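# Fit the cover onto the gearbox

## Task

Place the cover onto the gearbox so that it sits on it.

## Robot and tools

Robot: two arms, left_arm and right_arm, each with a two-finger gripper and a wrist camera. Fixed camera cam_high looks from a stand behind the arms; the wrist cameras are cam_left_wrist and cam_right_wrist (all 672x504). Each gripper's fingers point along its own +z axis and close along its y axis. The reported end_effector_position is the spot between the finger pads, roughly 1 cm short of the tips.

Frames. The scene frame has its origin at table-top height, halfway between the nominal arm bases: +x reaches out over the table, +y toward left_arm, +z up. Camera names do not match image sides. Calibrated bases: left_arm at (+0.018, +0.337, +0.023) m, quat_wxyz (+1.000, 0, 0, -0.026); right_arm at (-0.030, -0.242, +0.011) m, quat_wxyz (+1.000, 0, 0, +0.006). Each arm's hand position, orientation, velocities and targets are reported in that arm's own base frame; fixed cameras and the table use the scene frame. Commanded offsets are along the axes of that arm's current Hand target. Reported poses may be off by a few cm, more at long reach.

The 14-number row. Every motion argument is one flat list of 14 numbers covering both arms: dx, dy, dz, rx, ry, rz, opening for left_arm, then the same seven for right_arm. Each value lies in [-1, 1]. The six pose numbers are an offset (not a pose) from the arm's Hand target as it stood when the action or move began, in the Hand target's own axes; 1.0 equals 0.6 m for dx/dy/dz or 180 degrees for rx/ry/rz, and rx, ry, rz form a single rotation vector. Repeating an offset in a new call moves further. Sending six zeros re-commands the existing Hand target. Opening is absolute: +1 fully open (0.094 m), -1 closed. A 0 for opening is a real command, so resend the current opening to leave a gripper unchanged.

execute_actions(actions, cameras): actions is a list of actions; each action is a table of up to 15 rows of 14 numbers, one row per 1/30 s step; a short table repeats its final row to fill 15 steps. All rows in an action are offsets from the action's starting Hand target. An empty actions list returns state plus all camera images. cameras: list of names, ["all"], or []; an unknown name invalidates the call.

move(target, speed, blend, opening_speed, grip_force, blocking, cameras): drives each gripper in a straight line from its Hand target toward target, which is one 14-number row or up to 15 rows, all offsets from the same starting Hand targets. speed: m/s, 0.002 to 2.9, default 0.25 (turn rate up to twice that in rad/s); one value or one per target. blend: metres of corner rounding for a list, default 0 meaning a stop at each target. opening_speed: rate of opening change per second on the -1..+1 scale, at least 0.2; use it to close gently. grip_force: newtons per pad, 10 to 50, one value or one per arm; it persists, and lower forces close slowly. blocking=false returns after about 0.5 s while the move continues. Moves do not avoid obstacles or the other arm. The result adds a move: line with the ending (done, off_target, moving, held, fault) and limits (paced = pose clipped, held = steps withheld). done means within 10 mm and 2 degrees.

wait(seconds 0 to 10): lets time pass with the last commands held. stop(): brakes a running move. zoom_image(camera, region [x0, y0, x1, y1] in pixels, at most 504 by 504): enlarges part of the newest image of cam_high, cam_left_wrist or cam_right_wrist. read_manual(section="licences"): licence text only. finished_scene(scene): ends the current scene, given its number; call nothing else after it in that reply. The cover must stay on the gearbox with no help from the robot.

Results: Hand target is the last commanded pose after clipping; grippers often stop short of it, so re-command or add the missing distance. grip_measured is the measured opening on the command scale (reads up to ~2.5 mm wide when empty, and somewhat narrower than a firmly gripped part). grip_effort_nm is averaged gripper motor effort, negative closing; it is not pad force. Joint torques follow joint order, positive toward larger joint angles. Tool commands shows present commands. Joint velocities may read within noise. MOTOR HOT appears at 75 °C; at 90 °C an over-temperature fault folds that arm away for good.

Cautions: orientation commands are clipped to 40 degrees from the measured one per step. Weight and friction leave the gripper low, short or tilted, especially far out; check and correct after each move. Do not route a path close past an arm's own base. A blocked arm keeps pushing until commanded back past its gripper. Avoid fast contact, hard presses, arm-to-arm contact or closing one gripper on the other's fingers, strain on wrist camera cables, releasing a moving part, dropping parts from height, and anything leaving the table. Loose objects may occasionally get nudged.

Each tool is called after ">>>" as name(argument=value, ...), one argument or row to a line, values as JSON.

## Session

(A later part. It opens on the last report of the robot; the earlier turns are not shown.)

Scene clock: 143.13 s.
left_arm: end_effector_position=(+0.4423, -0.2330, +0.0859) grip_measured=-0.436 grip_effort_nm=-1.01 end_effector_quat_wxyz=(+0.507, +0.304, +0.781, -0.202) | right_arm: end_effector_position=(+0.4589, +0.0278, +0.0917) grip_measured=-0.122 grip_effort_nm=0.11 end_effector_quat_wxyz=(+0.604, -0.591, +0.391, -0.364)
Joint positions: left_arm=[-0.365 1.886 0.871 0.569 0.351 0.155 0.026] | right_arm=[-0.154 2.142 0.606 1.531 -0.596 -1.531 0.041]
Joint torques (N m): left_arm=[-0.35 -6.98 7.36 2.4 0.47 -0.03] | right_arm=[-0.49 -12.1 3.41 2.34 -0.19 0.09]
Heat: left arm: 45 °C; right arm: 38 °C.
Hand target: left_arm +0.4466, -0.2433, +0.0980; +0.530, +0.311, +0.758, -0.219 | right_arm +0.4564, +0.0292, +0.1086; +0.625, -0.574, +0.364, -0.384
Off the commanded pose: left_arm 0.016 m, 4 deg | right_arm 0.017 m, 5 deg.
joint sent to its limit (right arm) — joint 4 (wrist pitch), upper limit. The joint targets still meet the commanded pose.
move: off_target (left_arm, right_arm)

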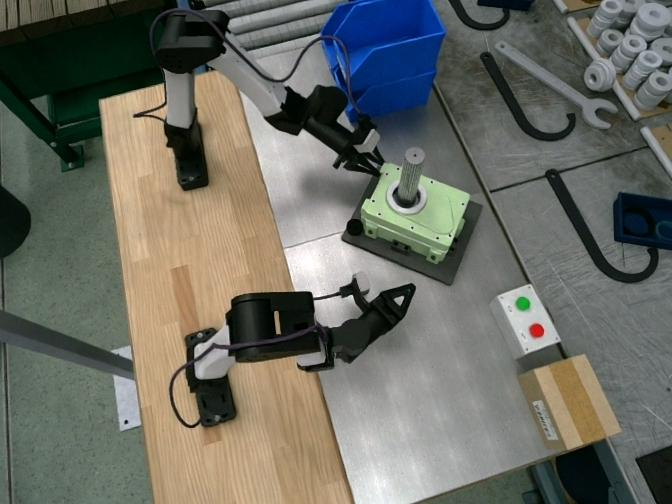

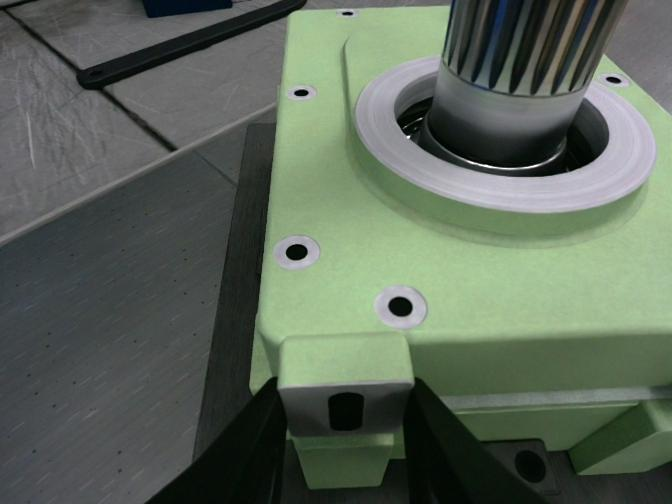

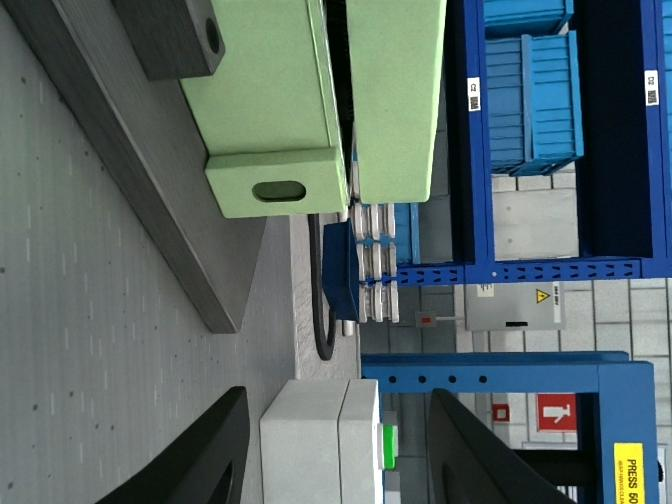

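>>> move(
  target=[0.0172, 0, 0.0112, 0, 0, 0, -0.9, 0, 0, 0, 0, 0, 0, -0.12],
  speed=0.07,
  cameras=["all"],
)

>>> zoom_image(
  camera="cam_high",
  region=[340, 130, 500, 290],
)

>>> zoom_image(
  camera="cam_right_wrist",
  region=[180, 0, 480, 225],
)

Scene clock: 147.30 s.
left_arm: end_effector_position=(+0.4431, -0.2331, +0.0840) grip_measured=-0.436 grip_effort_nm=-1.01 end_effector_quat_wxyz=(+0.516, +0.305, +0.772, -0.209) | right_arm: end_effector_position=(+0.4589, +0.0278, +0.0917) grip_measured=-0.122 grip_effort_nm=0.11 end_effector_quat_wxyz=(+0.604, -0.591, +0.391, -0.364)
Joint positions: left_arm=[-0.358 1.906 0.857 0.63 0.371 0.153 0.026] | right_arm=[-0.154 2.142 0.606 1.531 -0.596 -1.531 0.041]
Joint torques (N m): left_arm=[-1.39 -4.81 8.25 2.35 0.21 -0.03] | right_arm=[-0.46 -12.11 3.4 2.34 -0.19 0.1]
Heat: left arm: 45 °C; right arm: 38 °C.
Hand target: left_arm +0.4486, -0.2452, +0.0859; +0.530, +0.311, +0.758, -0.219 | right_arm +0.4564, +0.0292, +0.1086; +0.625, -0.574, +0.364, -0.384
Off the commanded pose: left_arm 0.013 m, 3 deg | right_arm 0.017 m, 5 deg.
joint sent to its limit (right arm) — joint 4 (wrist pitch), upper limit. The joint targets still meet the commanded pose.
move: off_target (left_arm, right_arm)

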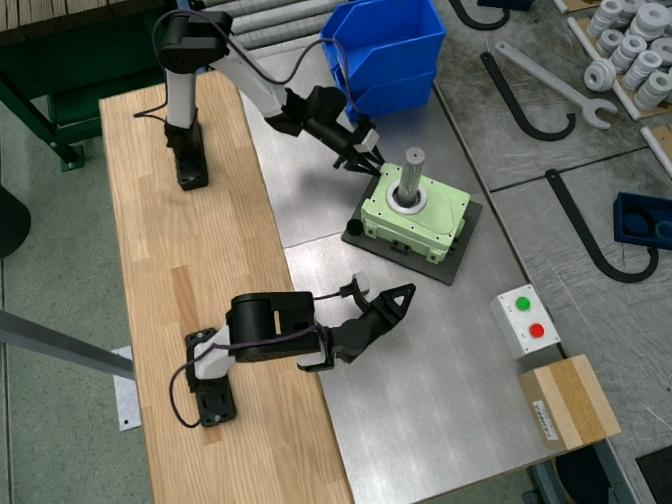

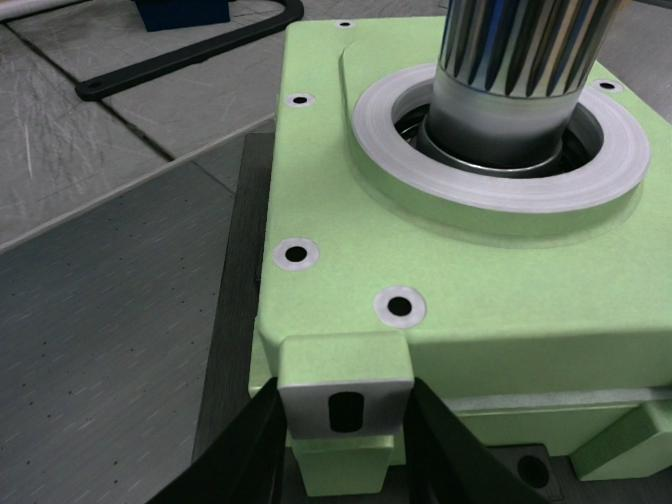

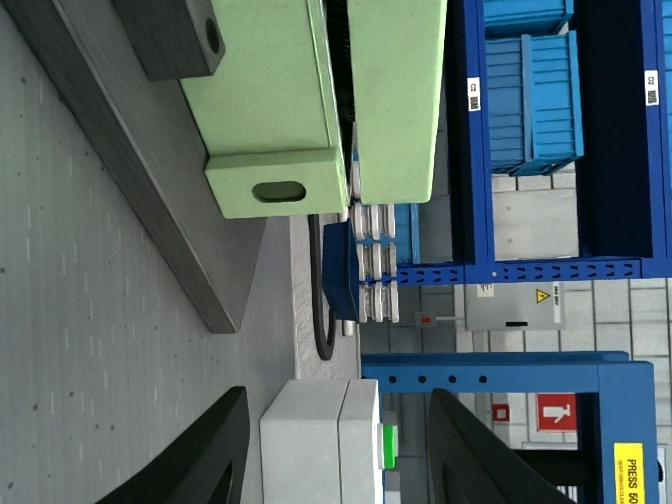

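Scaled by 3.150 from the camera's 672x504 image, which has a finer 960x720 frame.

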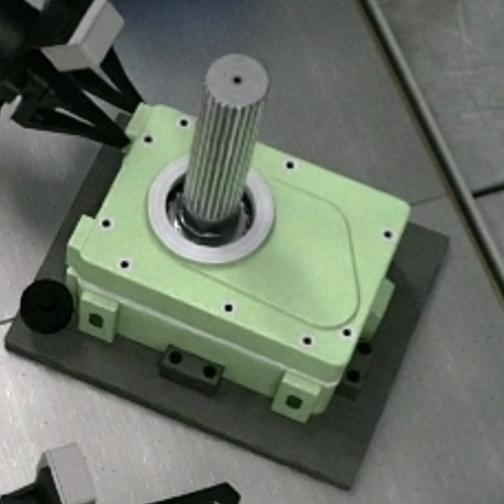

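Scaled by 1.680 from the camera's 672x504 image, which has a finer 960x720 frame.

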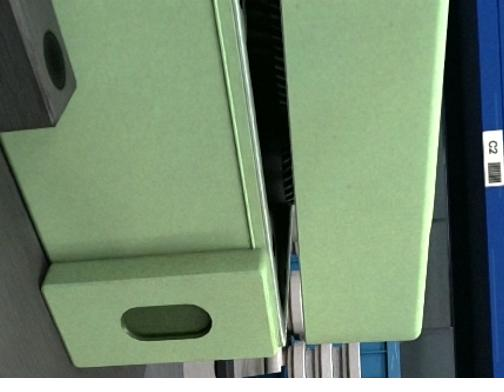

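>>> move(
  target=[-0.0057, 0.0015, 0.0157, 0, 0, 0, -0.9, 0, 0, 0, 0, 0, 0, -0.12],
  speed=0.07,
  cameras=["all"],
)

>>> zoom_image(
  camera="cam_high",
  region=[340, 130, 500, 290],
)

Scene clock: 148.97 s.
left_arm: end_effector_position=(+0.4436, -0.2328, +0.0817) grip_measured=-0.436 grip_effort_nm=-1.01 end_effector_quat_wxyz=(+0.515, +0.303, +0.774, -0.212) | right_arm: end_effector_position=(+0.4589, +0.0278, +0.0917) grip_measured=-0.122 grip_effort_nm=0.11 end_effector_quat_wxyz=(+0.604, -0.591, +0.391, -0.364)
Joint positions: left_arm=[-0.356 1.915 0.857 0.638 0.375 0.145 0.026] | right_arm=[-0.154 2.142 0.606 1.531 -0.596 -1.531 0.041]
Joint torques (N m): left_arm=[-2.52 -3.54 11.74 2.15 0.06 0.01] | right_arm=[-0.46 -12.1 3.4 2.33 -0.19 0.1]
Heat: left arm: 45 °C; right arm: 38 °C.
Hand target: left_arm +0.4564, -0.2515, +0.0860; +0.530, +0.311, +0.758, -0.219 | right_arm +0.4564, +0.0292, +0.1086; +0.625, -0.574, +0.364, -0.384
Off the commanded pose: left_arm 0.023 m, 3 deg | right_arm 0.017 m, 5 deg.
joint sent to its limit (right arm) — joint 4 (wrist pitch), upper limit. The joint targets still meet the commanded pose.
move: off_target (left_arm, right_arm)

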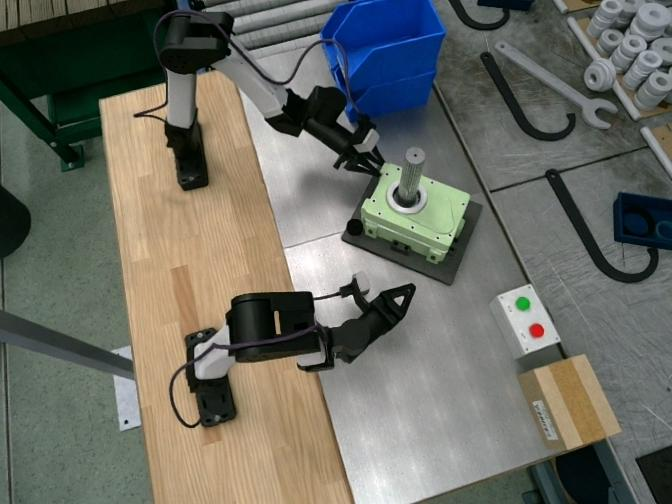

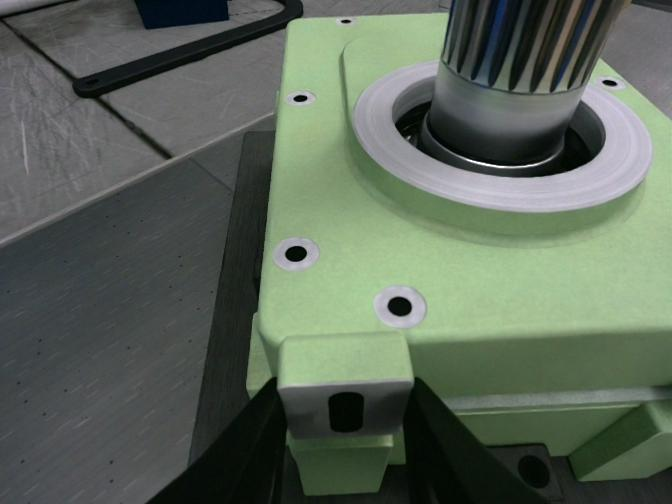

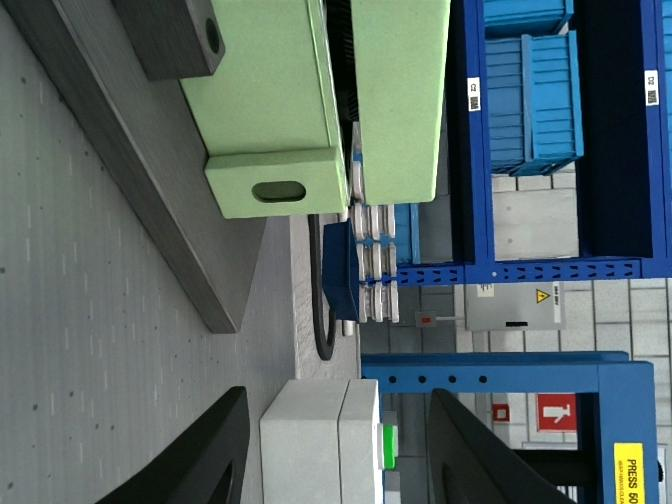

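Scaled by 3.150 from the camera's 672x504 image, which has a finer 960x720 frame.

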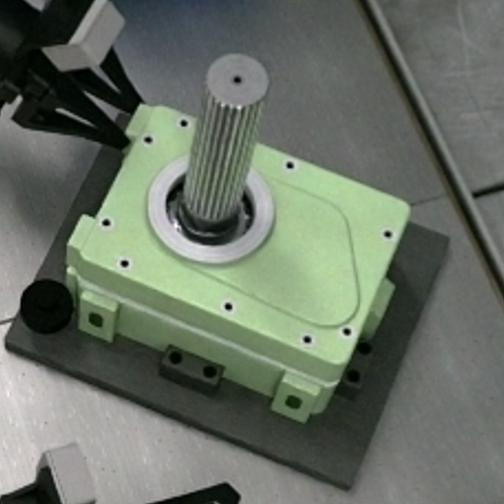

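>>> zoom_image(
  camera="cam_right_wrist",
  region=[310, 0, 450, 240],
)

>>> zoom_image(
  camera="cam_left_wrist",
  region=[330, 40, 672, 230],
)

Scaled by 2.100 from the camera's 672x504 image, which has a finer 960x720 frame.

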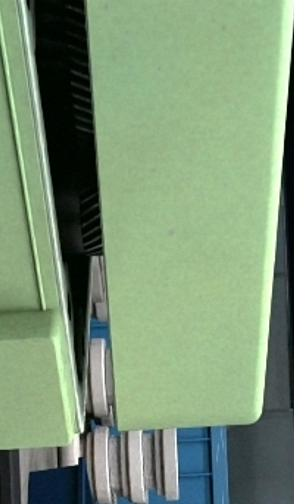

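Scaled by 1.474 from the camera's 672x504 image, which has a finer 960x720 frame.

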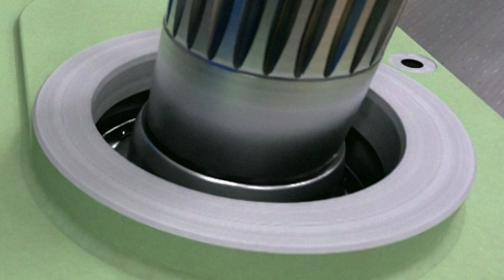

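>>> zoom_image(
  camera="cam_left_wrist",
  region=[230, 300, 672, 504],
)

>>> zoom_image(
  camera="cam_high",
  region=[355, 180, 455, 280],
)

Scaled by 1.140 from the camera's 672x504 image, which has a finer 960x720 frame.

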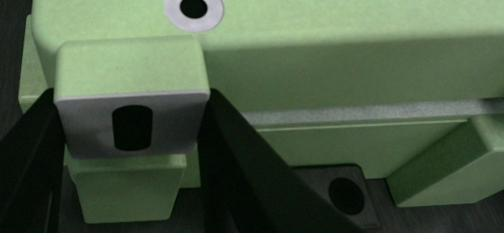

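Scaled by 5.040 from the camera's 672x504 image, which has a finer 960x720 frame.

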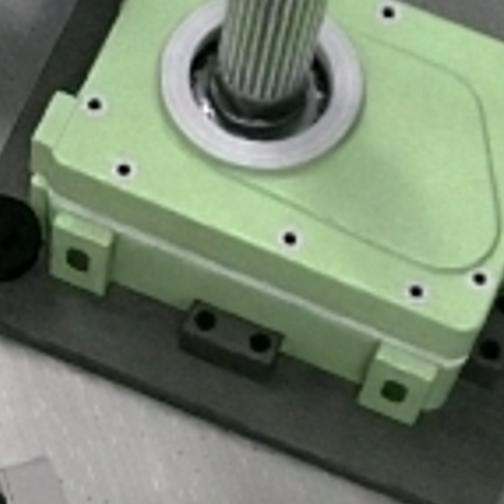

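>>> move(
  target=[-0.0125, 0, -0.0046, 0, 0, 0, -0.9, 0, 0, 0, 0, 0, 0, -0.12],
  speed=0.07,
  cameras=["cam_right_wrist", "cam_high"],
)

>>> zoom_image(
  camera="cam_high",
  region=[340, 130, 500, 290],
)

>>> zoom_image(
  camera="cam_right_wrist",
  region=[310, 0, 450, 240],
)

Scene clock: 152.33 s.
left_arm: end_effector_position=(+0.4436, -0.2328, +0.0817) grip_measured=-0.436 grip_effort_nm=-1.01 end_effector_quat_wxyz=(+0.515, +0.303, +0.774, -0.212) | right_arm: end_effector_position=(+0.4589, +0.0278, +0.0917) grip_measured=-0.122 grip_effort_nm=0.11 end_effector_quat_wxyz=(+0.604, -0.591, +0.391, -0.364)
Joint positions: left_arm=[-0.356 1.915 0.857 0.637 0.375 0.145 0.026] | right_arm=[-0.154 2.142 0.606 1.531 -0.596 -1.531 0.041]
Joint torques (N m): left_arm=[-2.51 -5.7 12.55 1.86 0.07 0] | right_arm=[-0.47 -12.11 3.38 2.33 -0.19 0.09]
Motor temperatures (°C): left_arm=[21 41 44 44 23 22 23] | right_arm=[23 38 31 38 21 18 20]
Heat: left arm: 44 °C; right arm: 38 °C.
Hand target: left_arm +0.4564, -0.2515, +0.0940; +0.530, +0.311, +0.758, -0.219 | right_arm +0.4564, +0.0292, +0.1086; +0.625, -0.574, +0.364, -0.384
Off the commanded pose: left_arm 0.026 m, 3 deg | right_arm 0.017 m, 5 deg.
joint sent to its limit (right arm) — joint 4 (wrist pitch), upper limit. The joint targets still meet the commanded pose.
move: off_target (left_arm, right_arm)
Images, in order (width x height): cam_high 672x504, cam_right_wrist 672x504.

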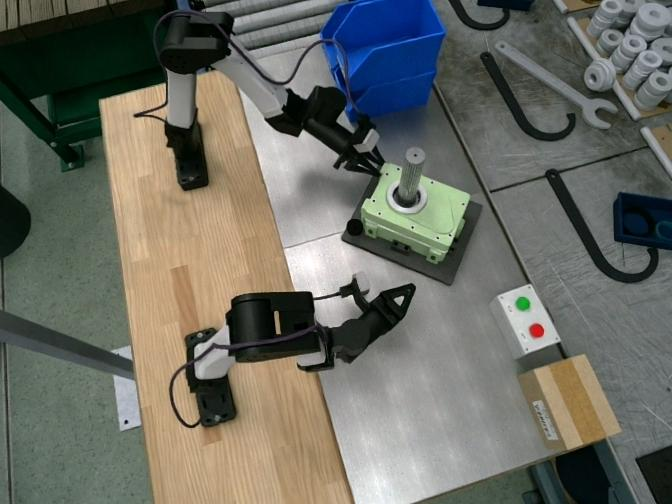

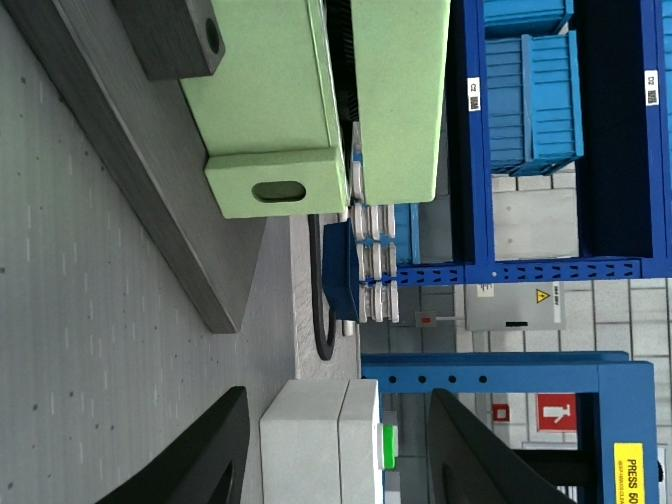

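Scaled by 3.150 from the camera's 672x504 image, which has a finer 960x720 frame.

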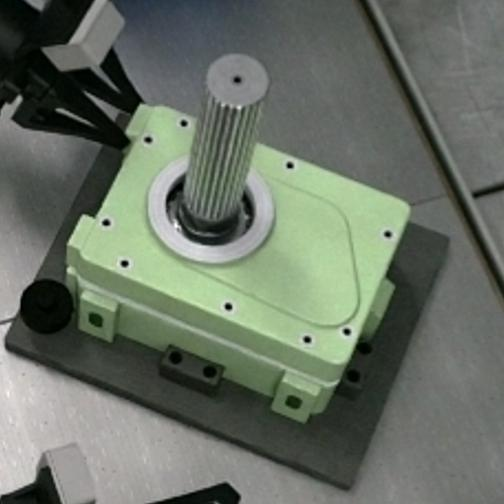

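Scaled by 2.100 from the camera's 672x504 image, which has a finer 960x720 frame.

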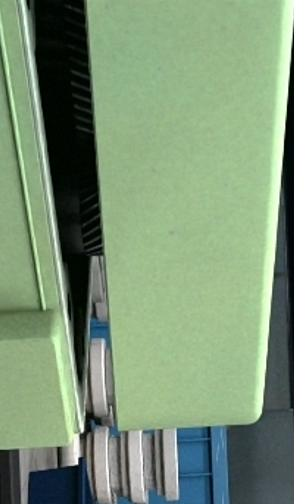

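>>> move(
  target=[-0.0065, -0.0083, -0.0015, 0, 0, 0, -0.9, -0.1553, -0.0023, -0.0593, 0, 0, 0, -0.12],
  speed=0.15,
  cameras=["cam_left_wrist", "cam_right_wrist"],
)

>>> zoom_image(
  camera="cam_right_wrist",
  region=[250, 0, 500, 300],
)

Scene clock: 159.40 s.
left_arm: end_effector_position=(+0.4433, -0.2327, +0.0817) grip_measured=-0.436 grip_effort_nm=-1.01 end_effector_quat_wxyz=(+0.514, +0.301, +0.775, -0.212) | right_arm: end_effector_position=(+0.3848, +0.0950, +0.0959) grip_measured=-0.122 grip_effort_nm=0.11 end_effector_quat_wxyz=(+0.583, -0.617, +0.396, -0.349)
Joint positions: left_arm=[-0.356 1.913 0.857 0.634 0.375 0.142 0.026] | right_arm=[0.078 1.907 0.292 1.532 -0.381 -1.571 0.041]
Joint torques (N m): left_arm=[-3.84 -7.01 12.12 1.8 -0.08 -0.05] | right_arm=[0.31 -8.88 3.04 2.42 0.02 0.09]
Heat: left arm: 45 °C; right arm: 39 °C.
Hand target: left_arm +0.4532, -0.2554, +0.0980; +0.530, +0.311, +0.758, -0.219 | right_arm +0.3835, +0.0972, +0.1087; +0.625, -0.574, +0.364, -0.384
Off the commanded pose: left_arm 0.030 m, 3 deg | right_arm 0.013 m, 9 deg.
joint sent to its limit (right arm) — joint 4 (wrist pitch), upper limit. The joint targets are off in orientation, not in position.
move: off_target (left_arm, right_arm)
Images, in order (width x height): cam_left_wrist 672x504, cam_right_wrist 672x504.

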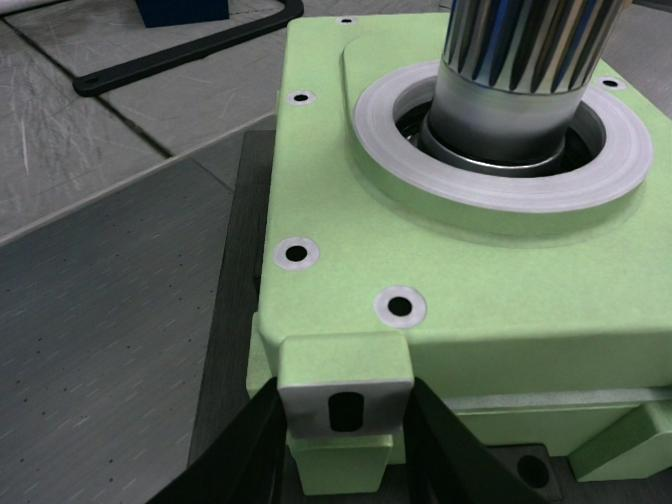

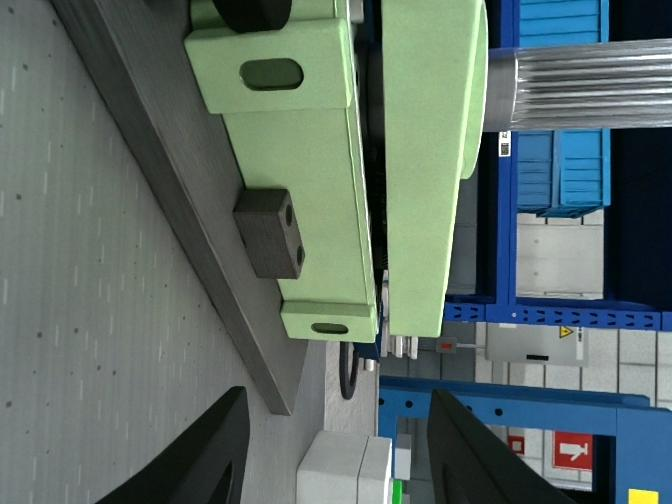

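Scaled by 1.680 from the camera's 672x504 image, which has a finer 960x720 frame.

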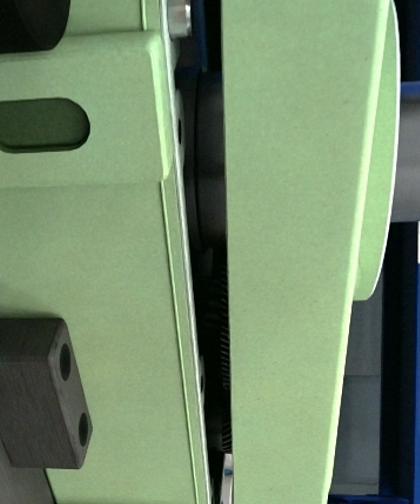

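>>> move(
  target=[
    [-0.0107, 0.0067, -0.0295, 0, 0, 0, -0.9, 0, 0, 0, 0, 0, 0, -0.12],
    [0.0285, 0.0067, -0.0153, 0, 0, 0, -0.9, 0, 0, 0, 0, 0, 0, -0.12],
    [0.0282, -0.0068, -0.0142, 0, 0, 0, -0.9, 0, 0, 0, 0, 0, 0, -0.12],
  ],
  speed=0.08,
  cameras=["cam_right_wrist", "cam_high", "cam_left_wrist"],
)

>>> zoom_image(
  camera="cam_right_wrist",
  region=[250, 0, 500, 300],
)

>>> zoom_image(
  camera="cam_high",
  region=[340, 130, 500, 290],
)

Scene clock: 164.40 s.
left_arm: end_effector_position=(+0.4429, -0.2330, +0.0827) grip_measured=-0.436 grip_effort_nm=-1.01 end_effector_quat_wxyz=(+0.520, +0.299, +0.772, -0.210) | right_arm: end_effector_position=(+0.3848, +0.0948, +0.0959) grip_measured=-0.122 grip_effort_nm=0.11 end_effector_quat_wxyz=(+0.583, -0.617, +0.397, -0.350)
Joint positions: left_arm=[-0.361 1.913 0.846 0.658 0.362 0.138 0.026] | right_arm=[0.078 1.907 0.292 1.532 -0.379 -1.571 0.041]
Joint torques (N m): left_arm=[-2.92 -6.57 6.63 2.25 0.1 0.07] | right_arm=[0.32 -8.91 3.04 2.43 0.01 0.09]
Heat: left arm: 45 °C; right arm: 39 °C.
Hand target: left_arm +0.4405, -0.2487, +0.0850; +0.530, +0.311, +0.758, -0.219 | right_arm +0.3835, +0.0972, +0.1087; +0.625, -0.574, +0.364, -0.384
Off the commanded pose: left_arm 0.016 m, 3 deg | right_arm 0.013 m, 9 deg.
joint sent to its limit (right arm) — joint 4 (wrist pitch), upper limit. The joint targets are off in orientation, not in position.
move: off_target (left_arm, right_arm)

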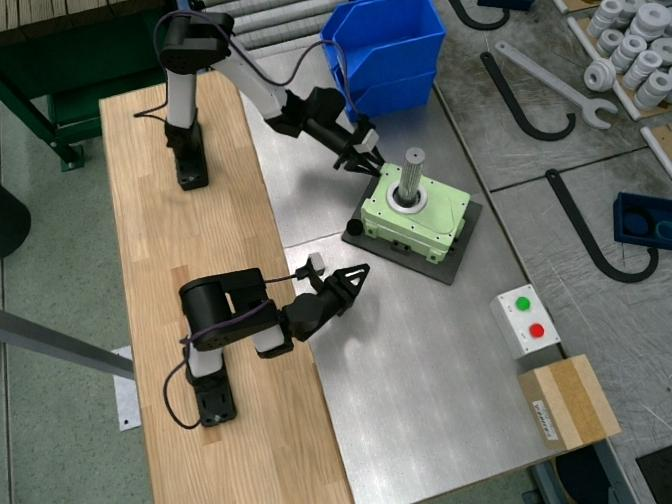

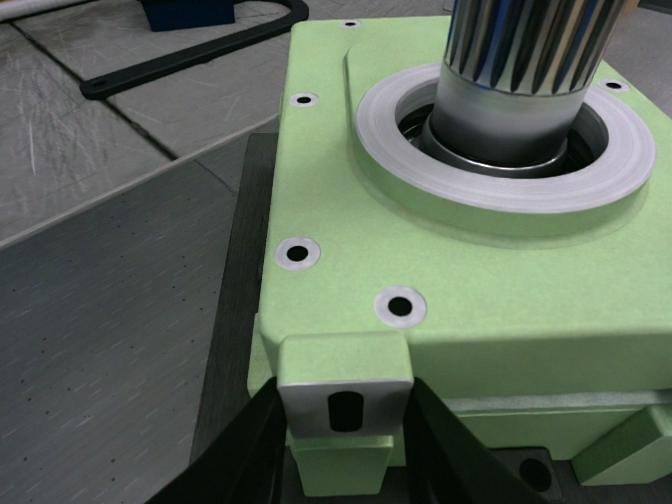

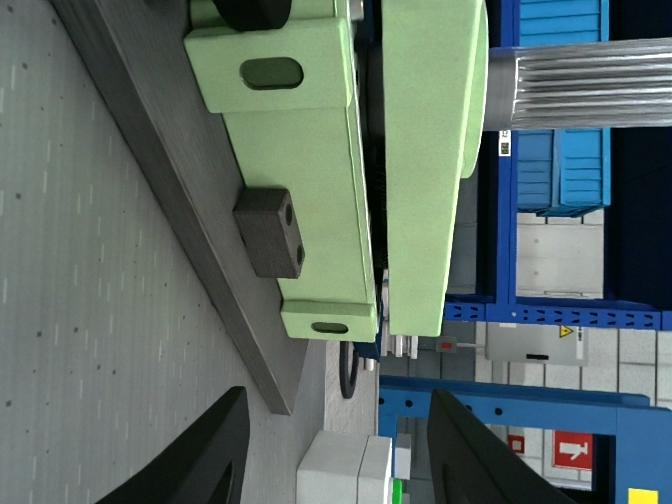

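Scaled by 1.680 from the camera's 672x504 image, which has a finer 960x720 frame.

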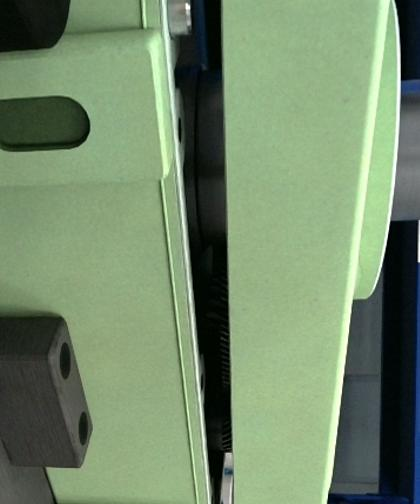

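Scaled by 3.150 from the camera's 672x504 image, which has a finer 960x720 frame.

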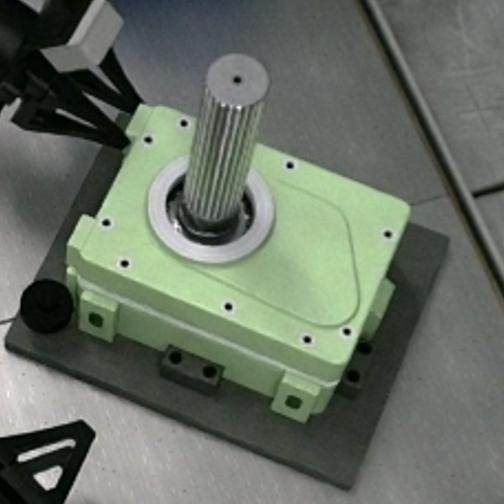

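>>> zoom_image(
  camera="cam_high",
  region=[380, 165, 435, 220],
)

>>> zoom_image(
  camera="cam_left_wrist",
  region=[340, 50, 660, 220],
)

Scaled by 9.164 from the camera's 672x504 image, which has a finer 960x720 frame.

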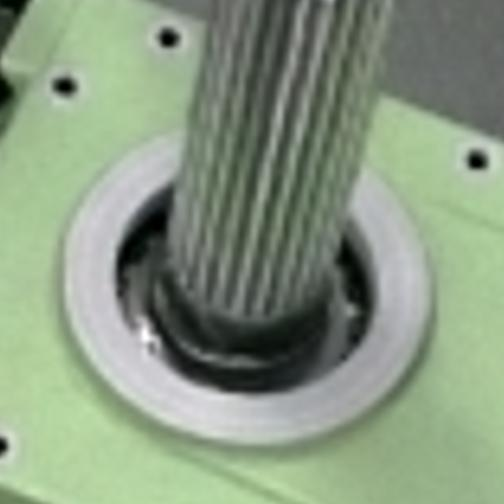

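Scaled by 1.575 from the camera's 672x504 image, which has a finer 960x720 frame.

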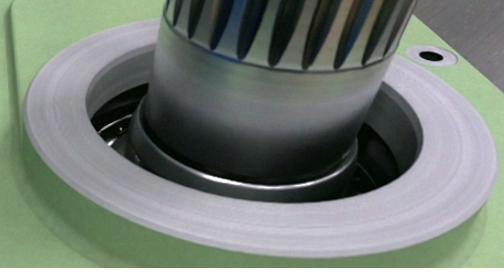

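>>> move(
  target=[0.0182, 0.0202, -0.0012, 0, 0, 0, -0.9, 0, 0, 0, 0, 0, 0, -0.12],
  speed=0.08,
  cameras=["cam_right_wrist", "cam_left_wrist"],
)

>>> zoom_image(
  camera="cam_right_wrist",
  region=[330, 0, 430, 120],
)

Scene clock: 168.23 s.
left_arm: end_effector_position=(+0.4435, -0.2321, +0.0816) grip_measured=-0.436 grip_effort_nm=-1.01 end_effector_quat_wxyz=(+0.528, +0.302, +0.763, -0.219) | right_arm: end_effector_position=(+0.3848, +0.0948, +0.0959) grip_measured=-0.122 grip_effort_nm=0.11 end_effector_quat_wxyz=(+0.583, -0.617, +0.397, -0.350)
Joint positions: left_arm=[-0.348 1.934 0.835 0.714 0.396 0.138 0.026] | right_arm=[0.078 1.907 0.292 1.532 -0.379 -1.571 0.041]
Joint torques (N m): left_arm=[-0.55 -5.26 7.17 2.01 0.11 0.22] | right_arm=[0.34 -8.91 3.06 2.43 0.01 0.09]
Heat: left arm: 45 °C; right arm: 39 °C.
Hand target: left_arm +0.4459, -0.2370, +0.0749; +0.530, +0.311, +0.758, -0.219 | right_arm +0.3835, +0.0972, +0.1087; +0.625, -0.574, +0.364, -0.384
Off the commanded pose: left_arm 0.009 m, 1 deg | right_arm 0.013 m, 9 deg.
joint sent to its limit (right arm) — joint 4 (wrist pitch), upper limit. The joint targets are off in orientation, not in position.
move: off_target (right_arm)
Images, in order (width x height): cam_left_wrist 672x504, cam_right_wrist 672x504.

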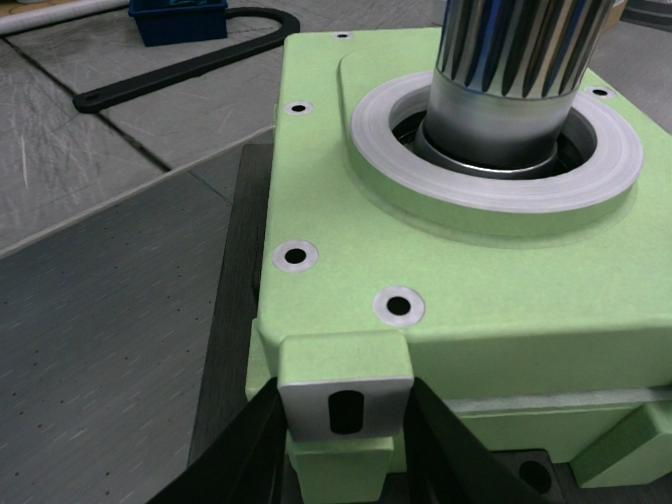

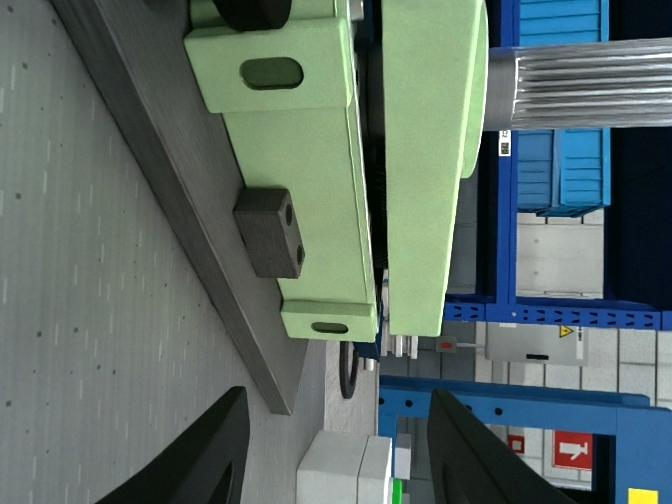

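Scaled by 4.200 from the camera's 672x504 image, which has a finer 960x720 frame.

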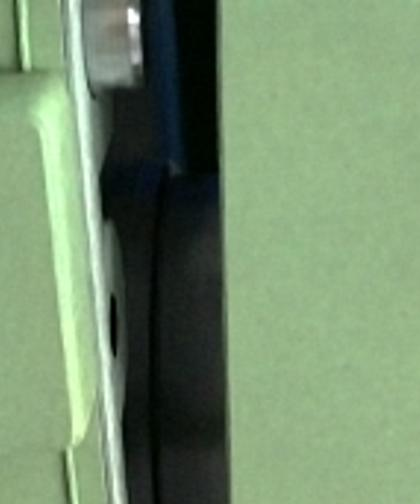

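>>> zoom_image(
  camera="cam_right_wrist",
  region=[340, 100, 410, 220],
)

>>> zoom_image(
  camera="cam_right_wrist",
  region=[350, 210, 450, 350],
)

Scaled by 4.200 from the camera's 672x504 image, which has a finer 960x720 frame.

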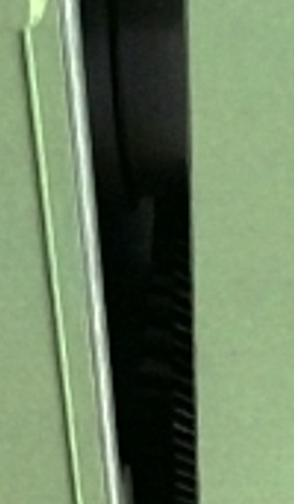

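Scaled by 3.600 from the camera's 672x504 image, which has a finer 960x720 frame.

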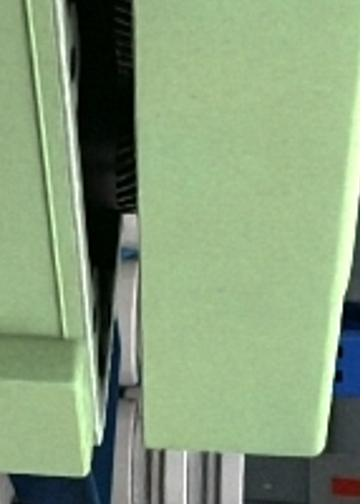

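>>> move(
  target=[
    [-0.0165, 0.0028, 0.0257, 0, 0, 0, -0.9, 0, 0, 0, 0, 0, 0, -0.12],
    [-0.017, -0.0105, 0.027, 0, 0, 0, -0.9, 0, 0, 0, 0, 0, 0, -0.12],
  ],
  speed=0.08,
  cameras=["cam_right_wrist", "cam_high"],
)

>>> zoom_image(
  camera="cam_right_wrist",
  region=[330, 0, 450, 350],
)

Scene clock: 174.97 s.
left_arm: end_effector_position=(+0.4436, -0.2328, +0.0804) grip_measured=-0.436 grip_effort_nm=-1.01 end_effector_quat_wxyz=(+0.527, +0.303, +0.762, -0.223) | right_arm: end_effector_position=(+0.3848, +0.0948, +0.0959) grip_measured=-0.122 grip_effort_nm=0.11 end_effector_quat_wxyz=(+0.583, -0.617, +0.397, -0.350)
Joint positions: left_arm=[-0.346 1.94 0.838 0.716 0.406 0.136 0.026] | right_arm=[0.078 1.907 0.292 1.532 -0.379 -1.571 0.041]
Joint torques (N m): left_arm=[-4.52 -4.04 12.38 1.74 -0.38 0.05] | right_arm=[0.32 -8.9 3.04 2.43 0.01 0.09]
Heat: left arm: 44 °C; right arm: 39 °C.
Hand target: left_arm +0.4547, -0.2546, +0.0790; +0.530, +0.311, +0.758, -0.219 | right_arm +0.3835, +0.0972, +0.1087; +0.625, -0.574, +0.364, -0.384
Off the commanded pose: left_arm 0.025 m, 1 deg | right_arm 0.013 m, 9 deg.
joint sent to its limit (right arm) — joint 4 (wrist pitch), upper limit. The joint targets are off in orientation, not in position.
move: off_target (left_arm, right_arm)
Images, in order (width x height): cam_high 672x504, cam_right_wrist 672x504.

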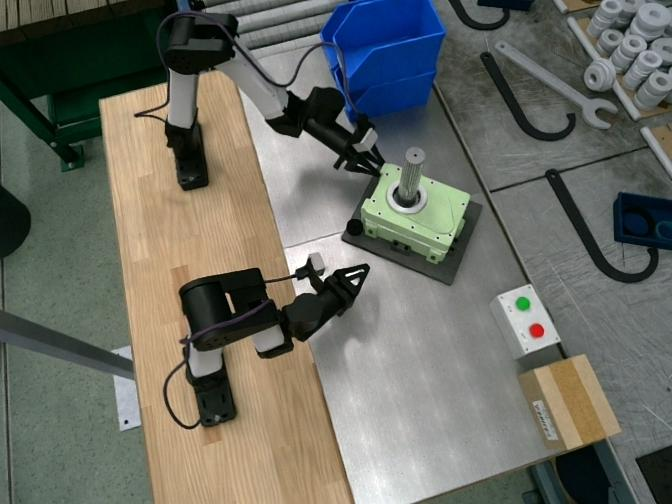

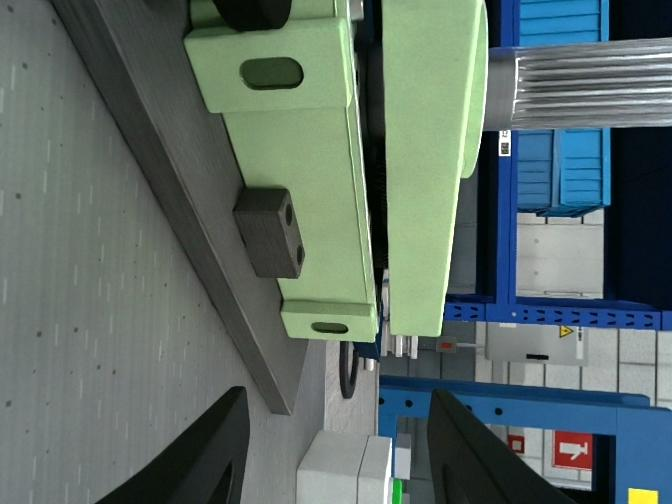

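Scaled by 1.440 from the camera's 672x504 image, which has a finer 960x720 frame.

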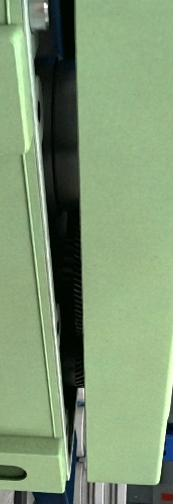

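>>> wait(
  seconds=0,
  cameras=["cam_left_wrist"],
)

>>> zoom_image(
  camera="cam_left_wrist",
  region=[230, 310, 480, 504],
)

>>> zoom_image(
  camera="cam_left_wrist",
  region=[340, 50, 660, 220],
)

Scene clock: 179.10 s.
left_arm: end_effector_position=(+0.4436, -0.2328, +0.0804) grip_measured=-0.436 grip_effort_nm=-1.01 end_effector_quat_wxyz=(+0.527, +0.303, +0.762, -0.223) | right_arm: end_effector_position=(+0.3848, +0.0948, +0.0959) grip_measured=-0.122 grip_effort_nm=0.11 end_effector_quat_wxyz=(+0.583, -0.617, +0.397, -0.350)
Joint positions: left_arm=[-0.346 1.94 0.838 0.716 0.406 0.136 0.026] | right_arm=[0.078 1.907 0.292 1.532 -0.379 -1.571 0.041]
Joint torques (N m): left_arm=[-4.51 -4.07 12.27 1.74 -0.38 0.07] | right_arm=[0.34 -8.91 3.04 2.43 0.01 0.09]
Heat: left arm: 46 °C; right arm: 40 °C.
Hand target: left_arm +0.4547, -0.2546, +0.0790; +0.530, +0.311, +0.758, -0.219 | right_arm +0.3835, +0.0972, +0.1087; +0.625, -0.574, +0.364, -0.384
Tool commands: left_gripper/opening=-0.9 right_gripper/opening=-0.12
Off the commanded pose: left_arm 0.025 m, 1 deg | right_arm 0.013 m, 9 deg.
Images, in order (width x height): cam_left_wrist 672x504.

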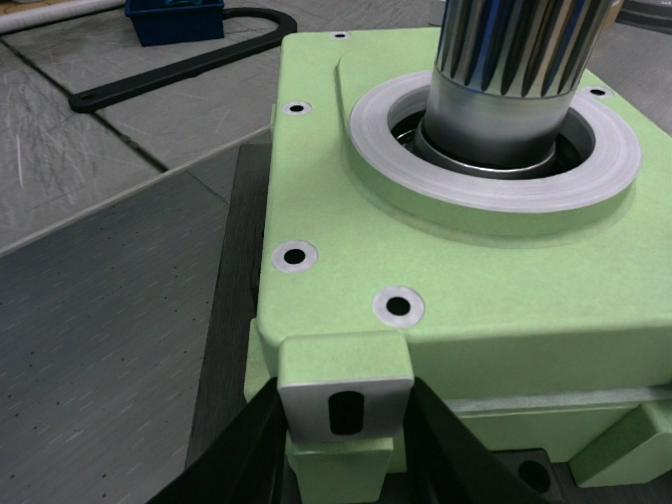

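Scaled by 2.016 from the camera's 672x504 image, which has a finer 960x720 frame.

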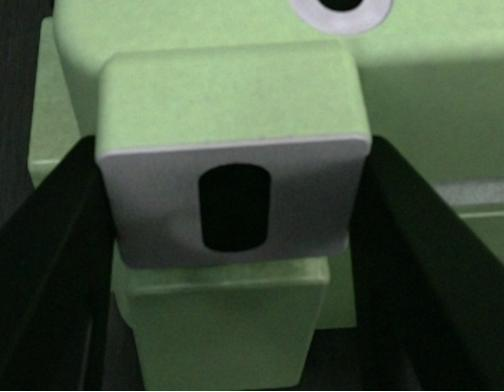

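Scaled by 1.575 from the camera's 672x504 image, which has a finer 960x720 frame.

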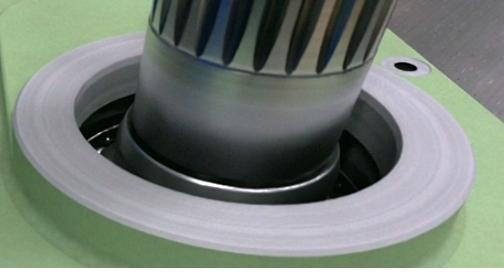

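>>> move(
  target=[-0.054, 0.0152, -0.0343, 0, 0, 0, -0.9, 0, 0, 0, 0, 0, 0, -0.12],
  speed=0.08,
  cameras=["cam_left_wrist", "cam_right_wrist", "cam_high"],
)

>>> zoom_image(
  camera="cam_left_wrist",
  region=[230, 310, 480, 504],
)

>>> zoom_image(
  camera="cam_right_wrist",
  region=[330, 0, 450, 350],
)

>>> zoom_image(
  camera="cam_high",
  region=[380, 165, 435, 220],
)

Scene clock: 182.10 s.
left_arm: end_effector_position=(+0.4434, -0.2323, +0.0824) grip_measured=-0.436 grip_effort_nm=-1.01 end_effector_quat_wxyz=(+0.495, +0.305, +0.783, -0.220) | right_arm: end_effector_position=(+0.3848, +0.0948, +0.0959) grip_measured=-0.122 grip_effort_nm=0.11 end_effector_quat_wxyz=(+0.583, -0.617, +0.397, -0.350)
Joint positions: left_arm=[-0.346 1.901 0.891 0.544 0.402 0.147 0.026] | right_arm=[0.078 1.907 0.292 1.532 -0.379 -1.571 0.041]
Joint torques (N m): left_arm=[-1.13 -11.14 10.55 1.88 0.02 0.1] | right_arm=[0.31 -8.91 3.04 2.43 0.01 0.09]
Heat: left arm: 46 °C; right arm: 40 °C.
Hand target: left_arm +0.4553, -0.2422, +0.1164; +0.530, +0.311, +0.758, -0.219 | right_arm +0.3835, +0.0972, +0.1087; +0.625, -0.574, +0.364, -0.384
Off the commanded pose: left_arm 0.037 m, 5 deg | right_arm 0.013 m, 9 deg.
joint sent to its limit (right arm) — joint 4 (wrist pitch), upper limit. The joint targets are off in orientation, not in position.
move: off_target (left_arm, right_arm)

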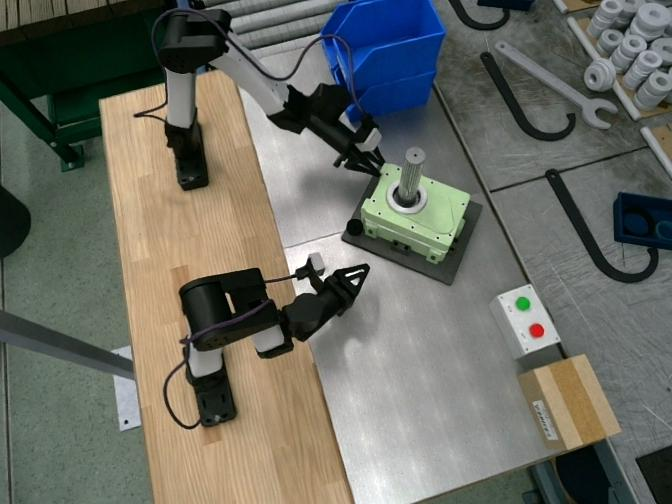

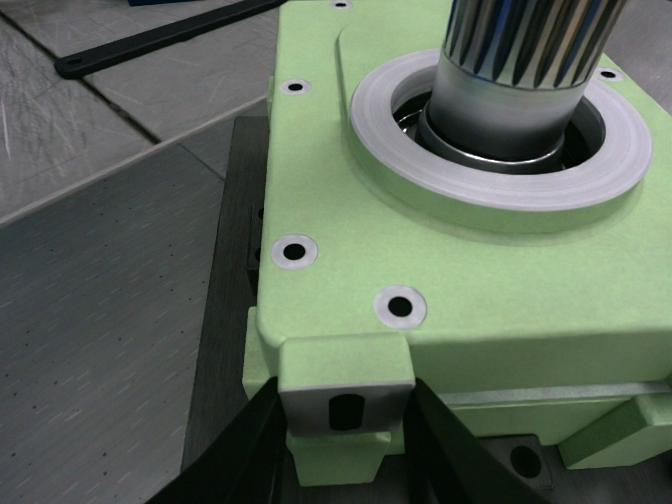

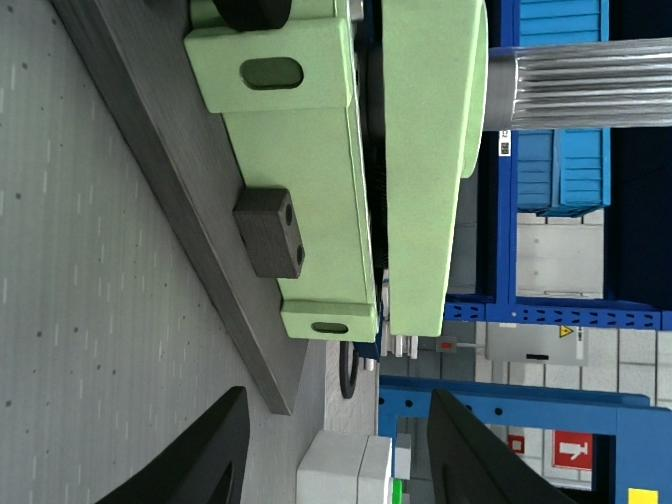

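Scaled by 2.016 from the camera's 672x504 image, which has a finer 960x720 frame.

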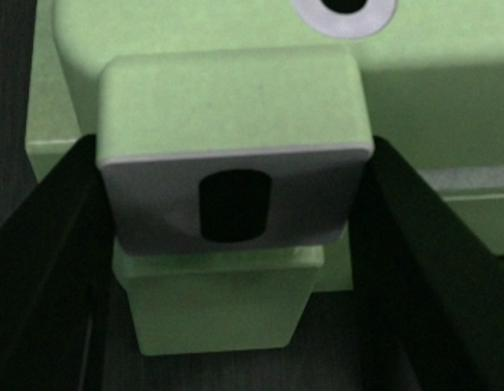

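Scaled by 1.440 from the camera's 672x504 image, which has a finer 960x720 frame.

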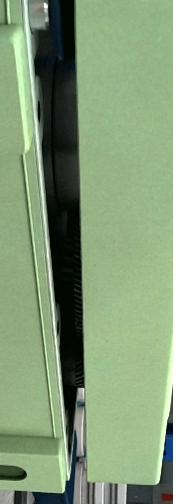

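Scaled by 9.164 from the camera's 672x504 image, which has a finer 960x720 frame.

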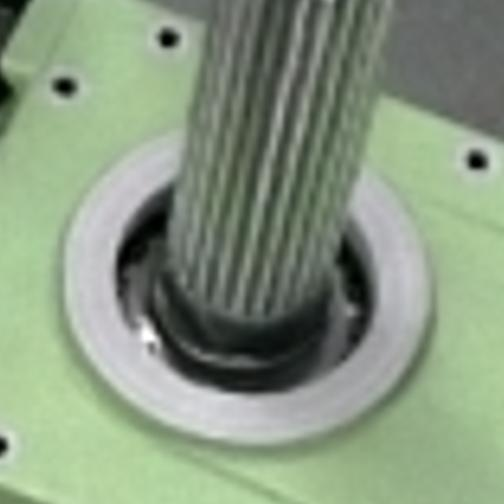

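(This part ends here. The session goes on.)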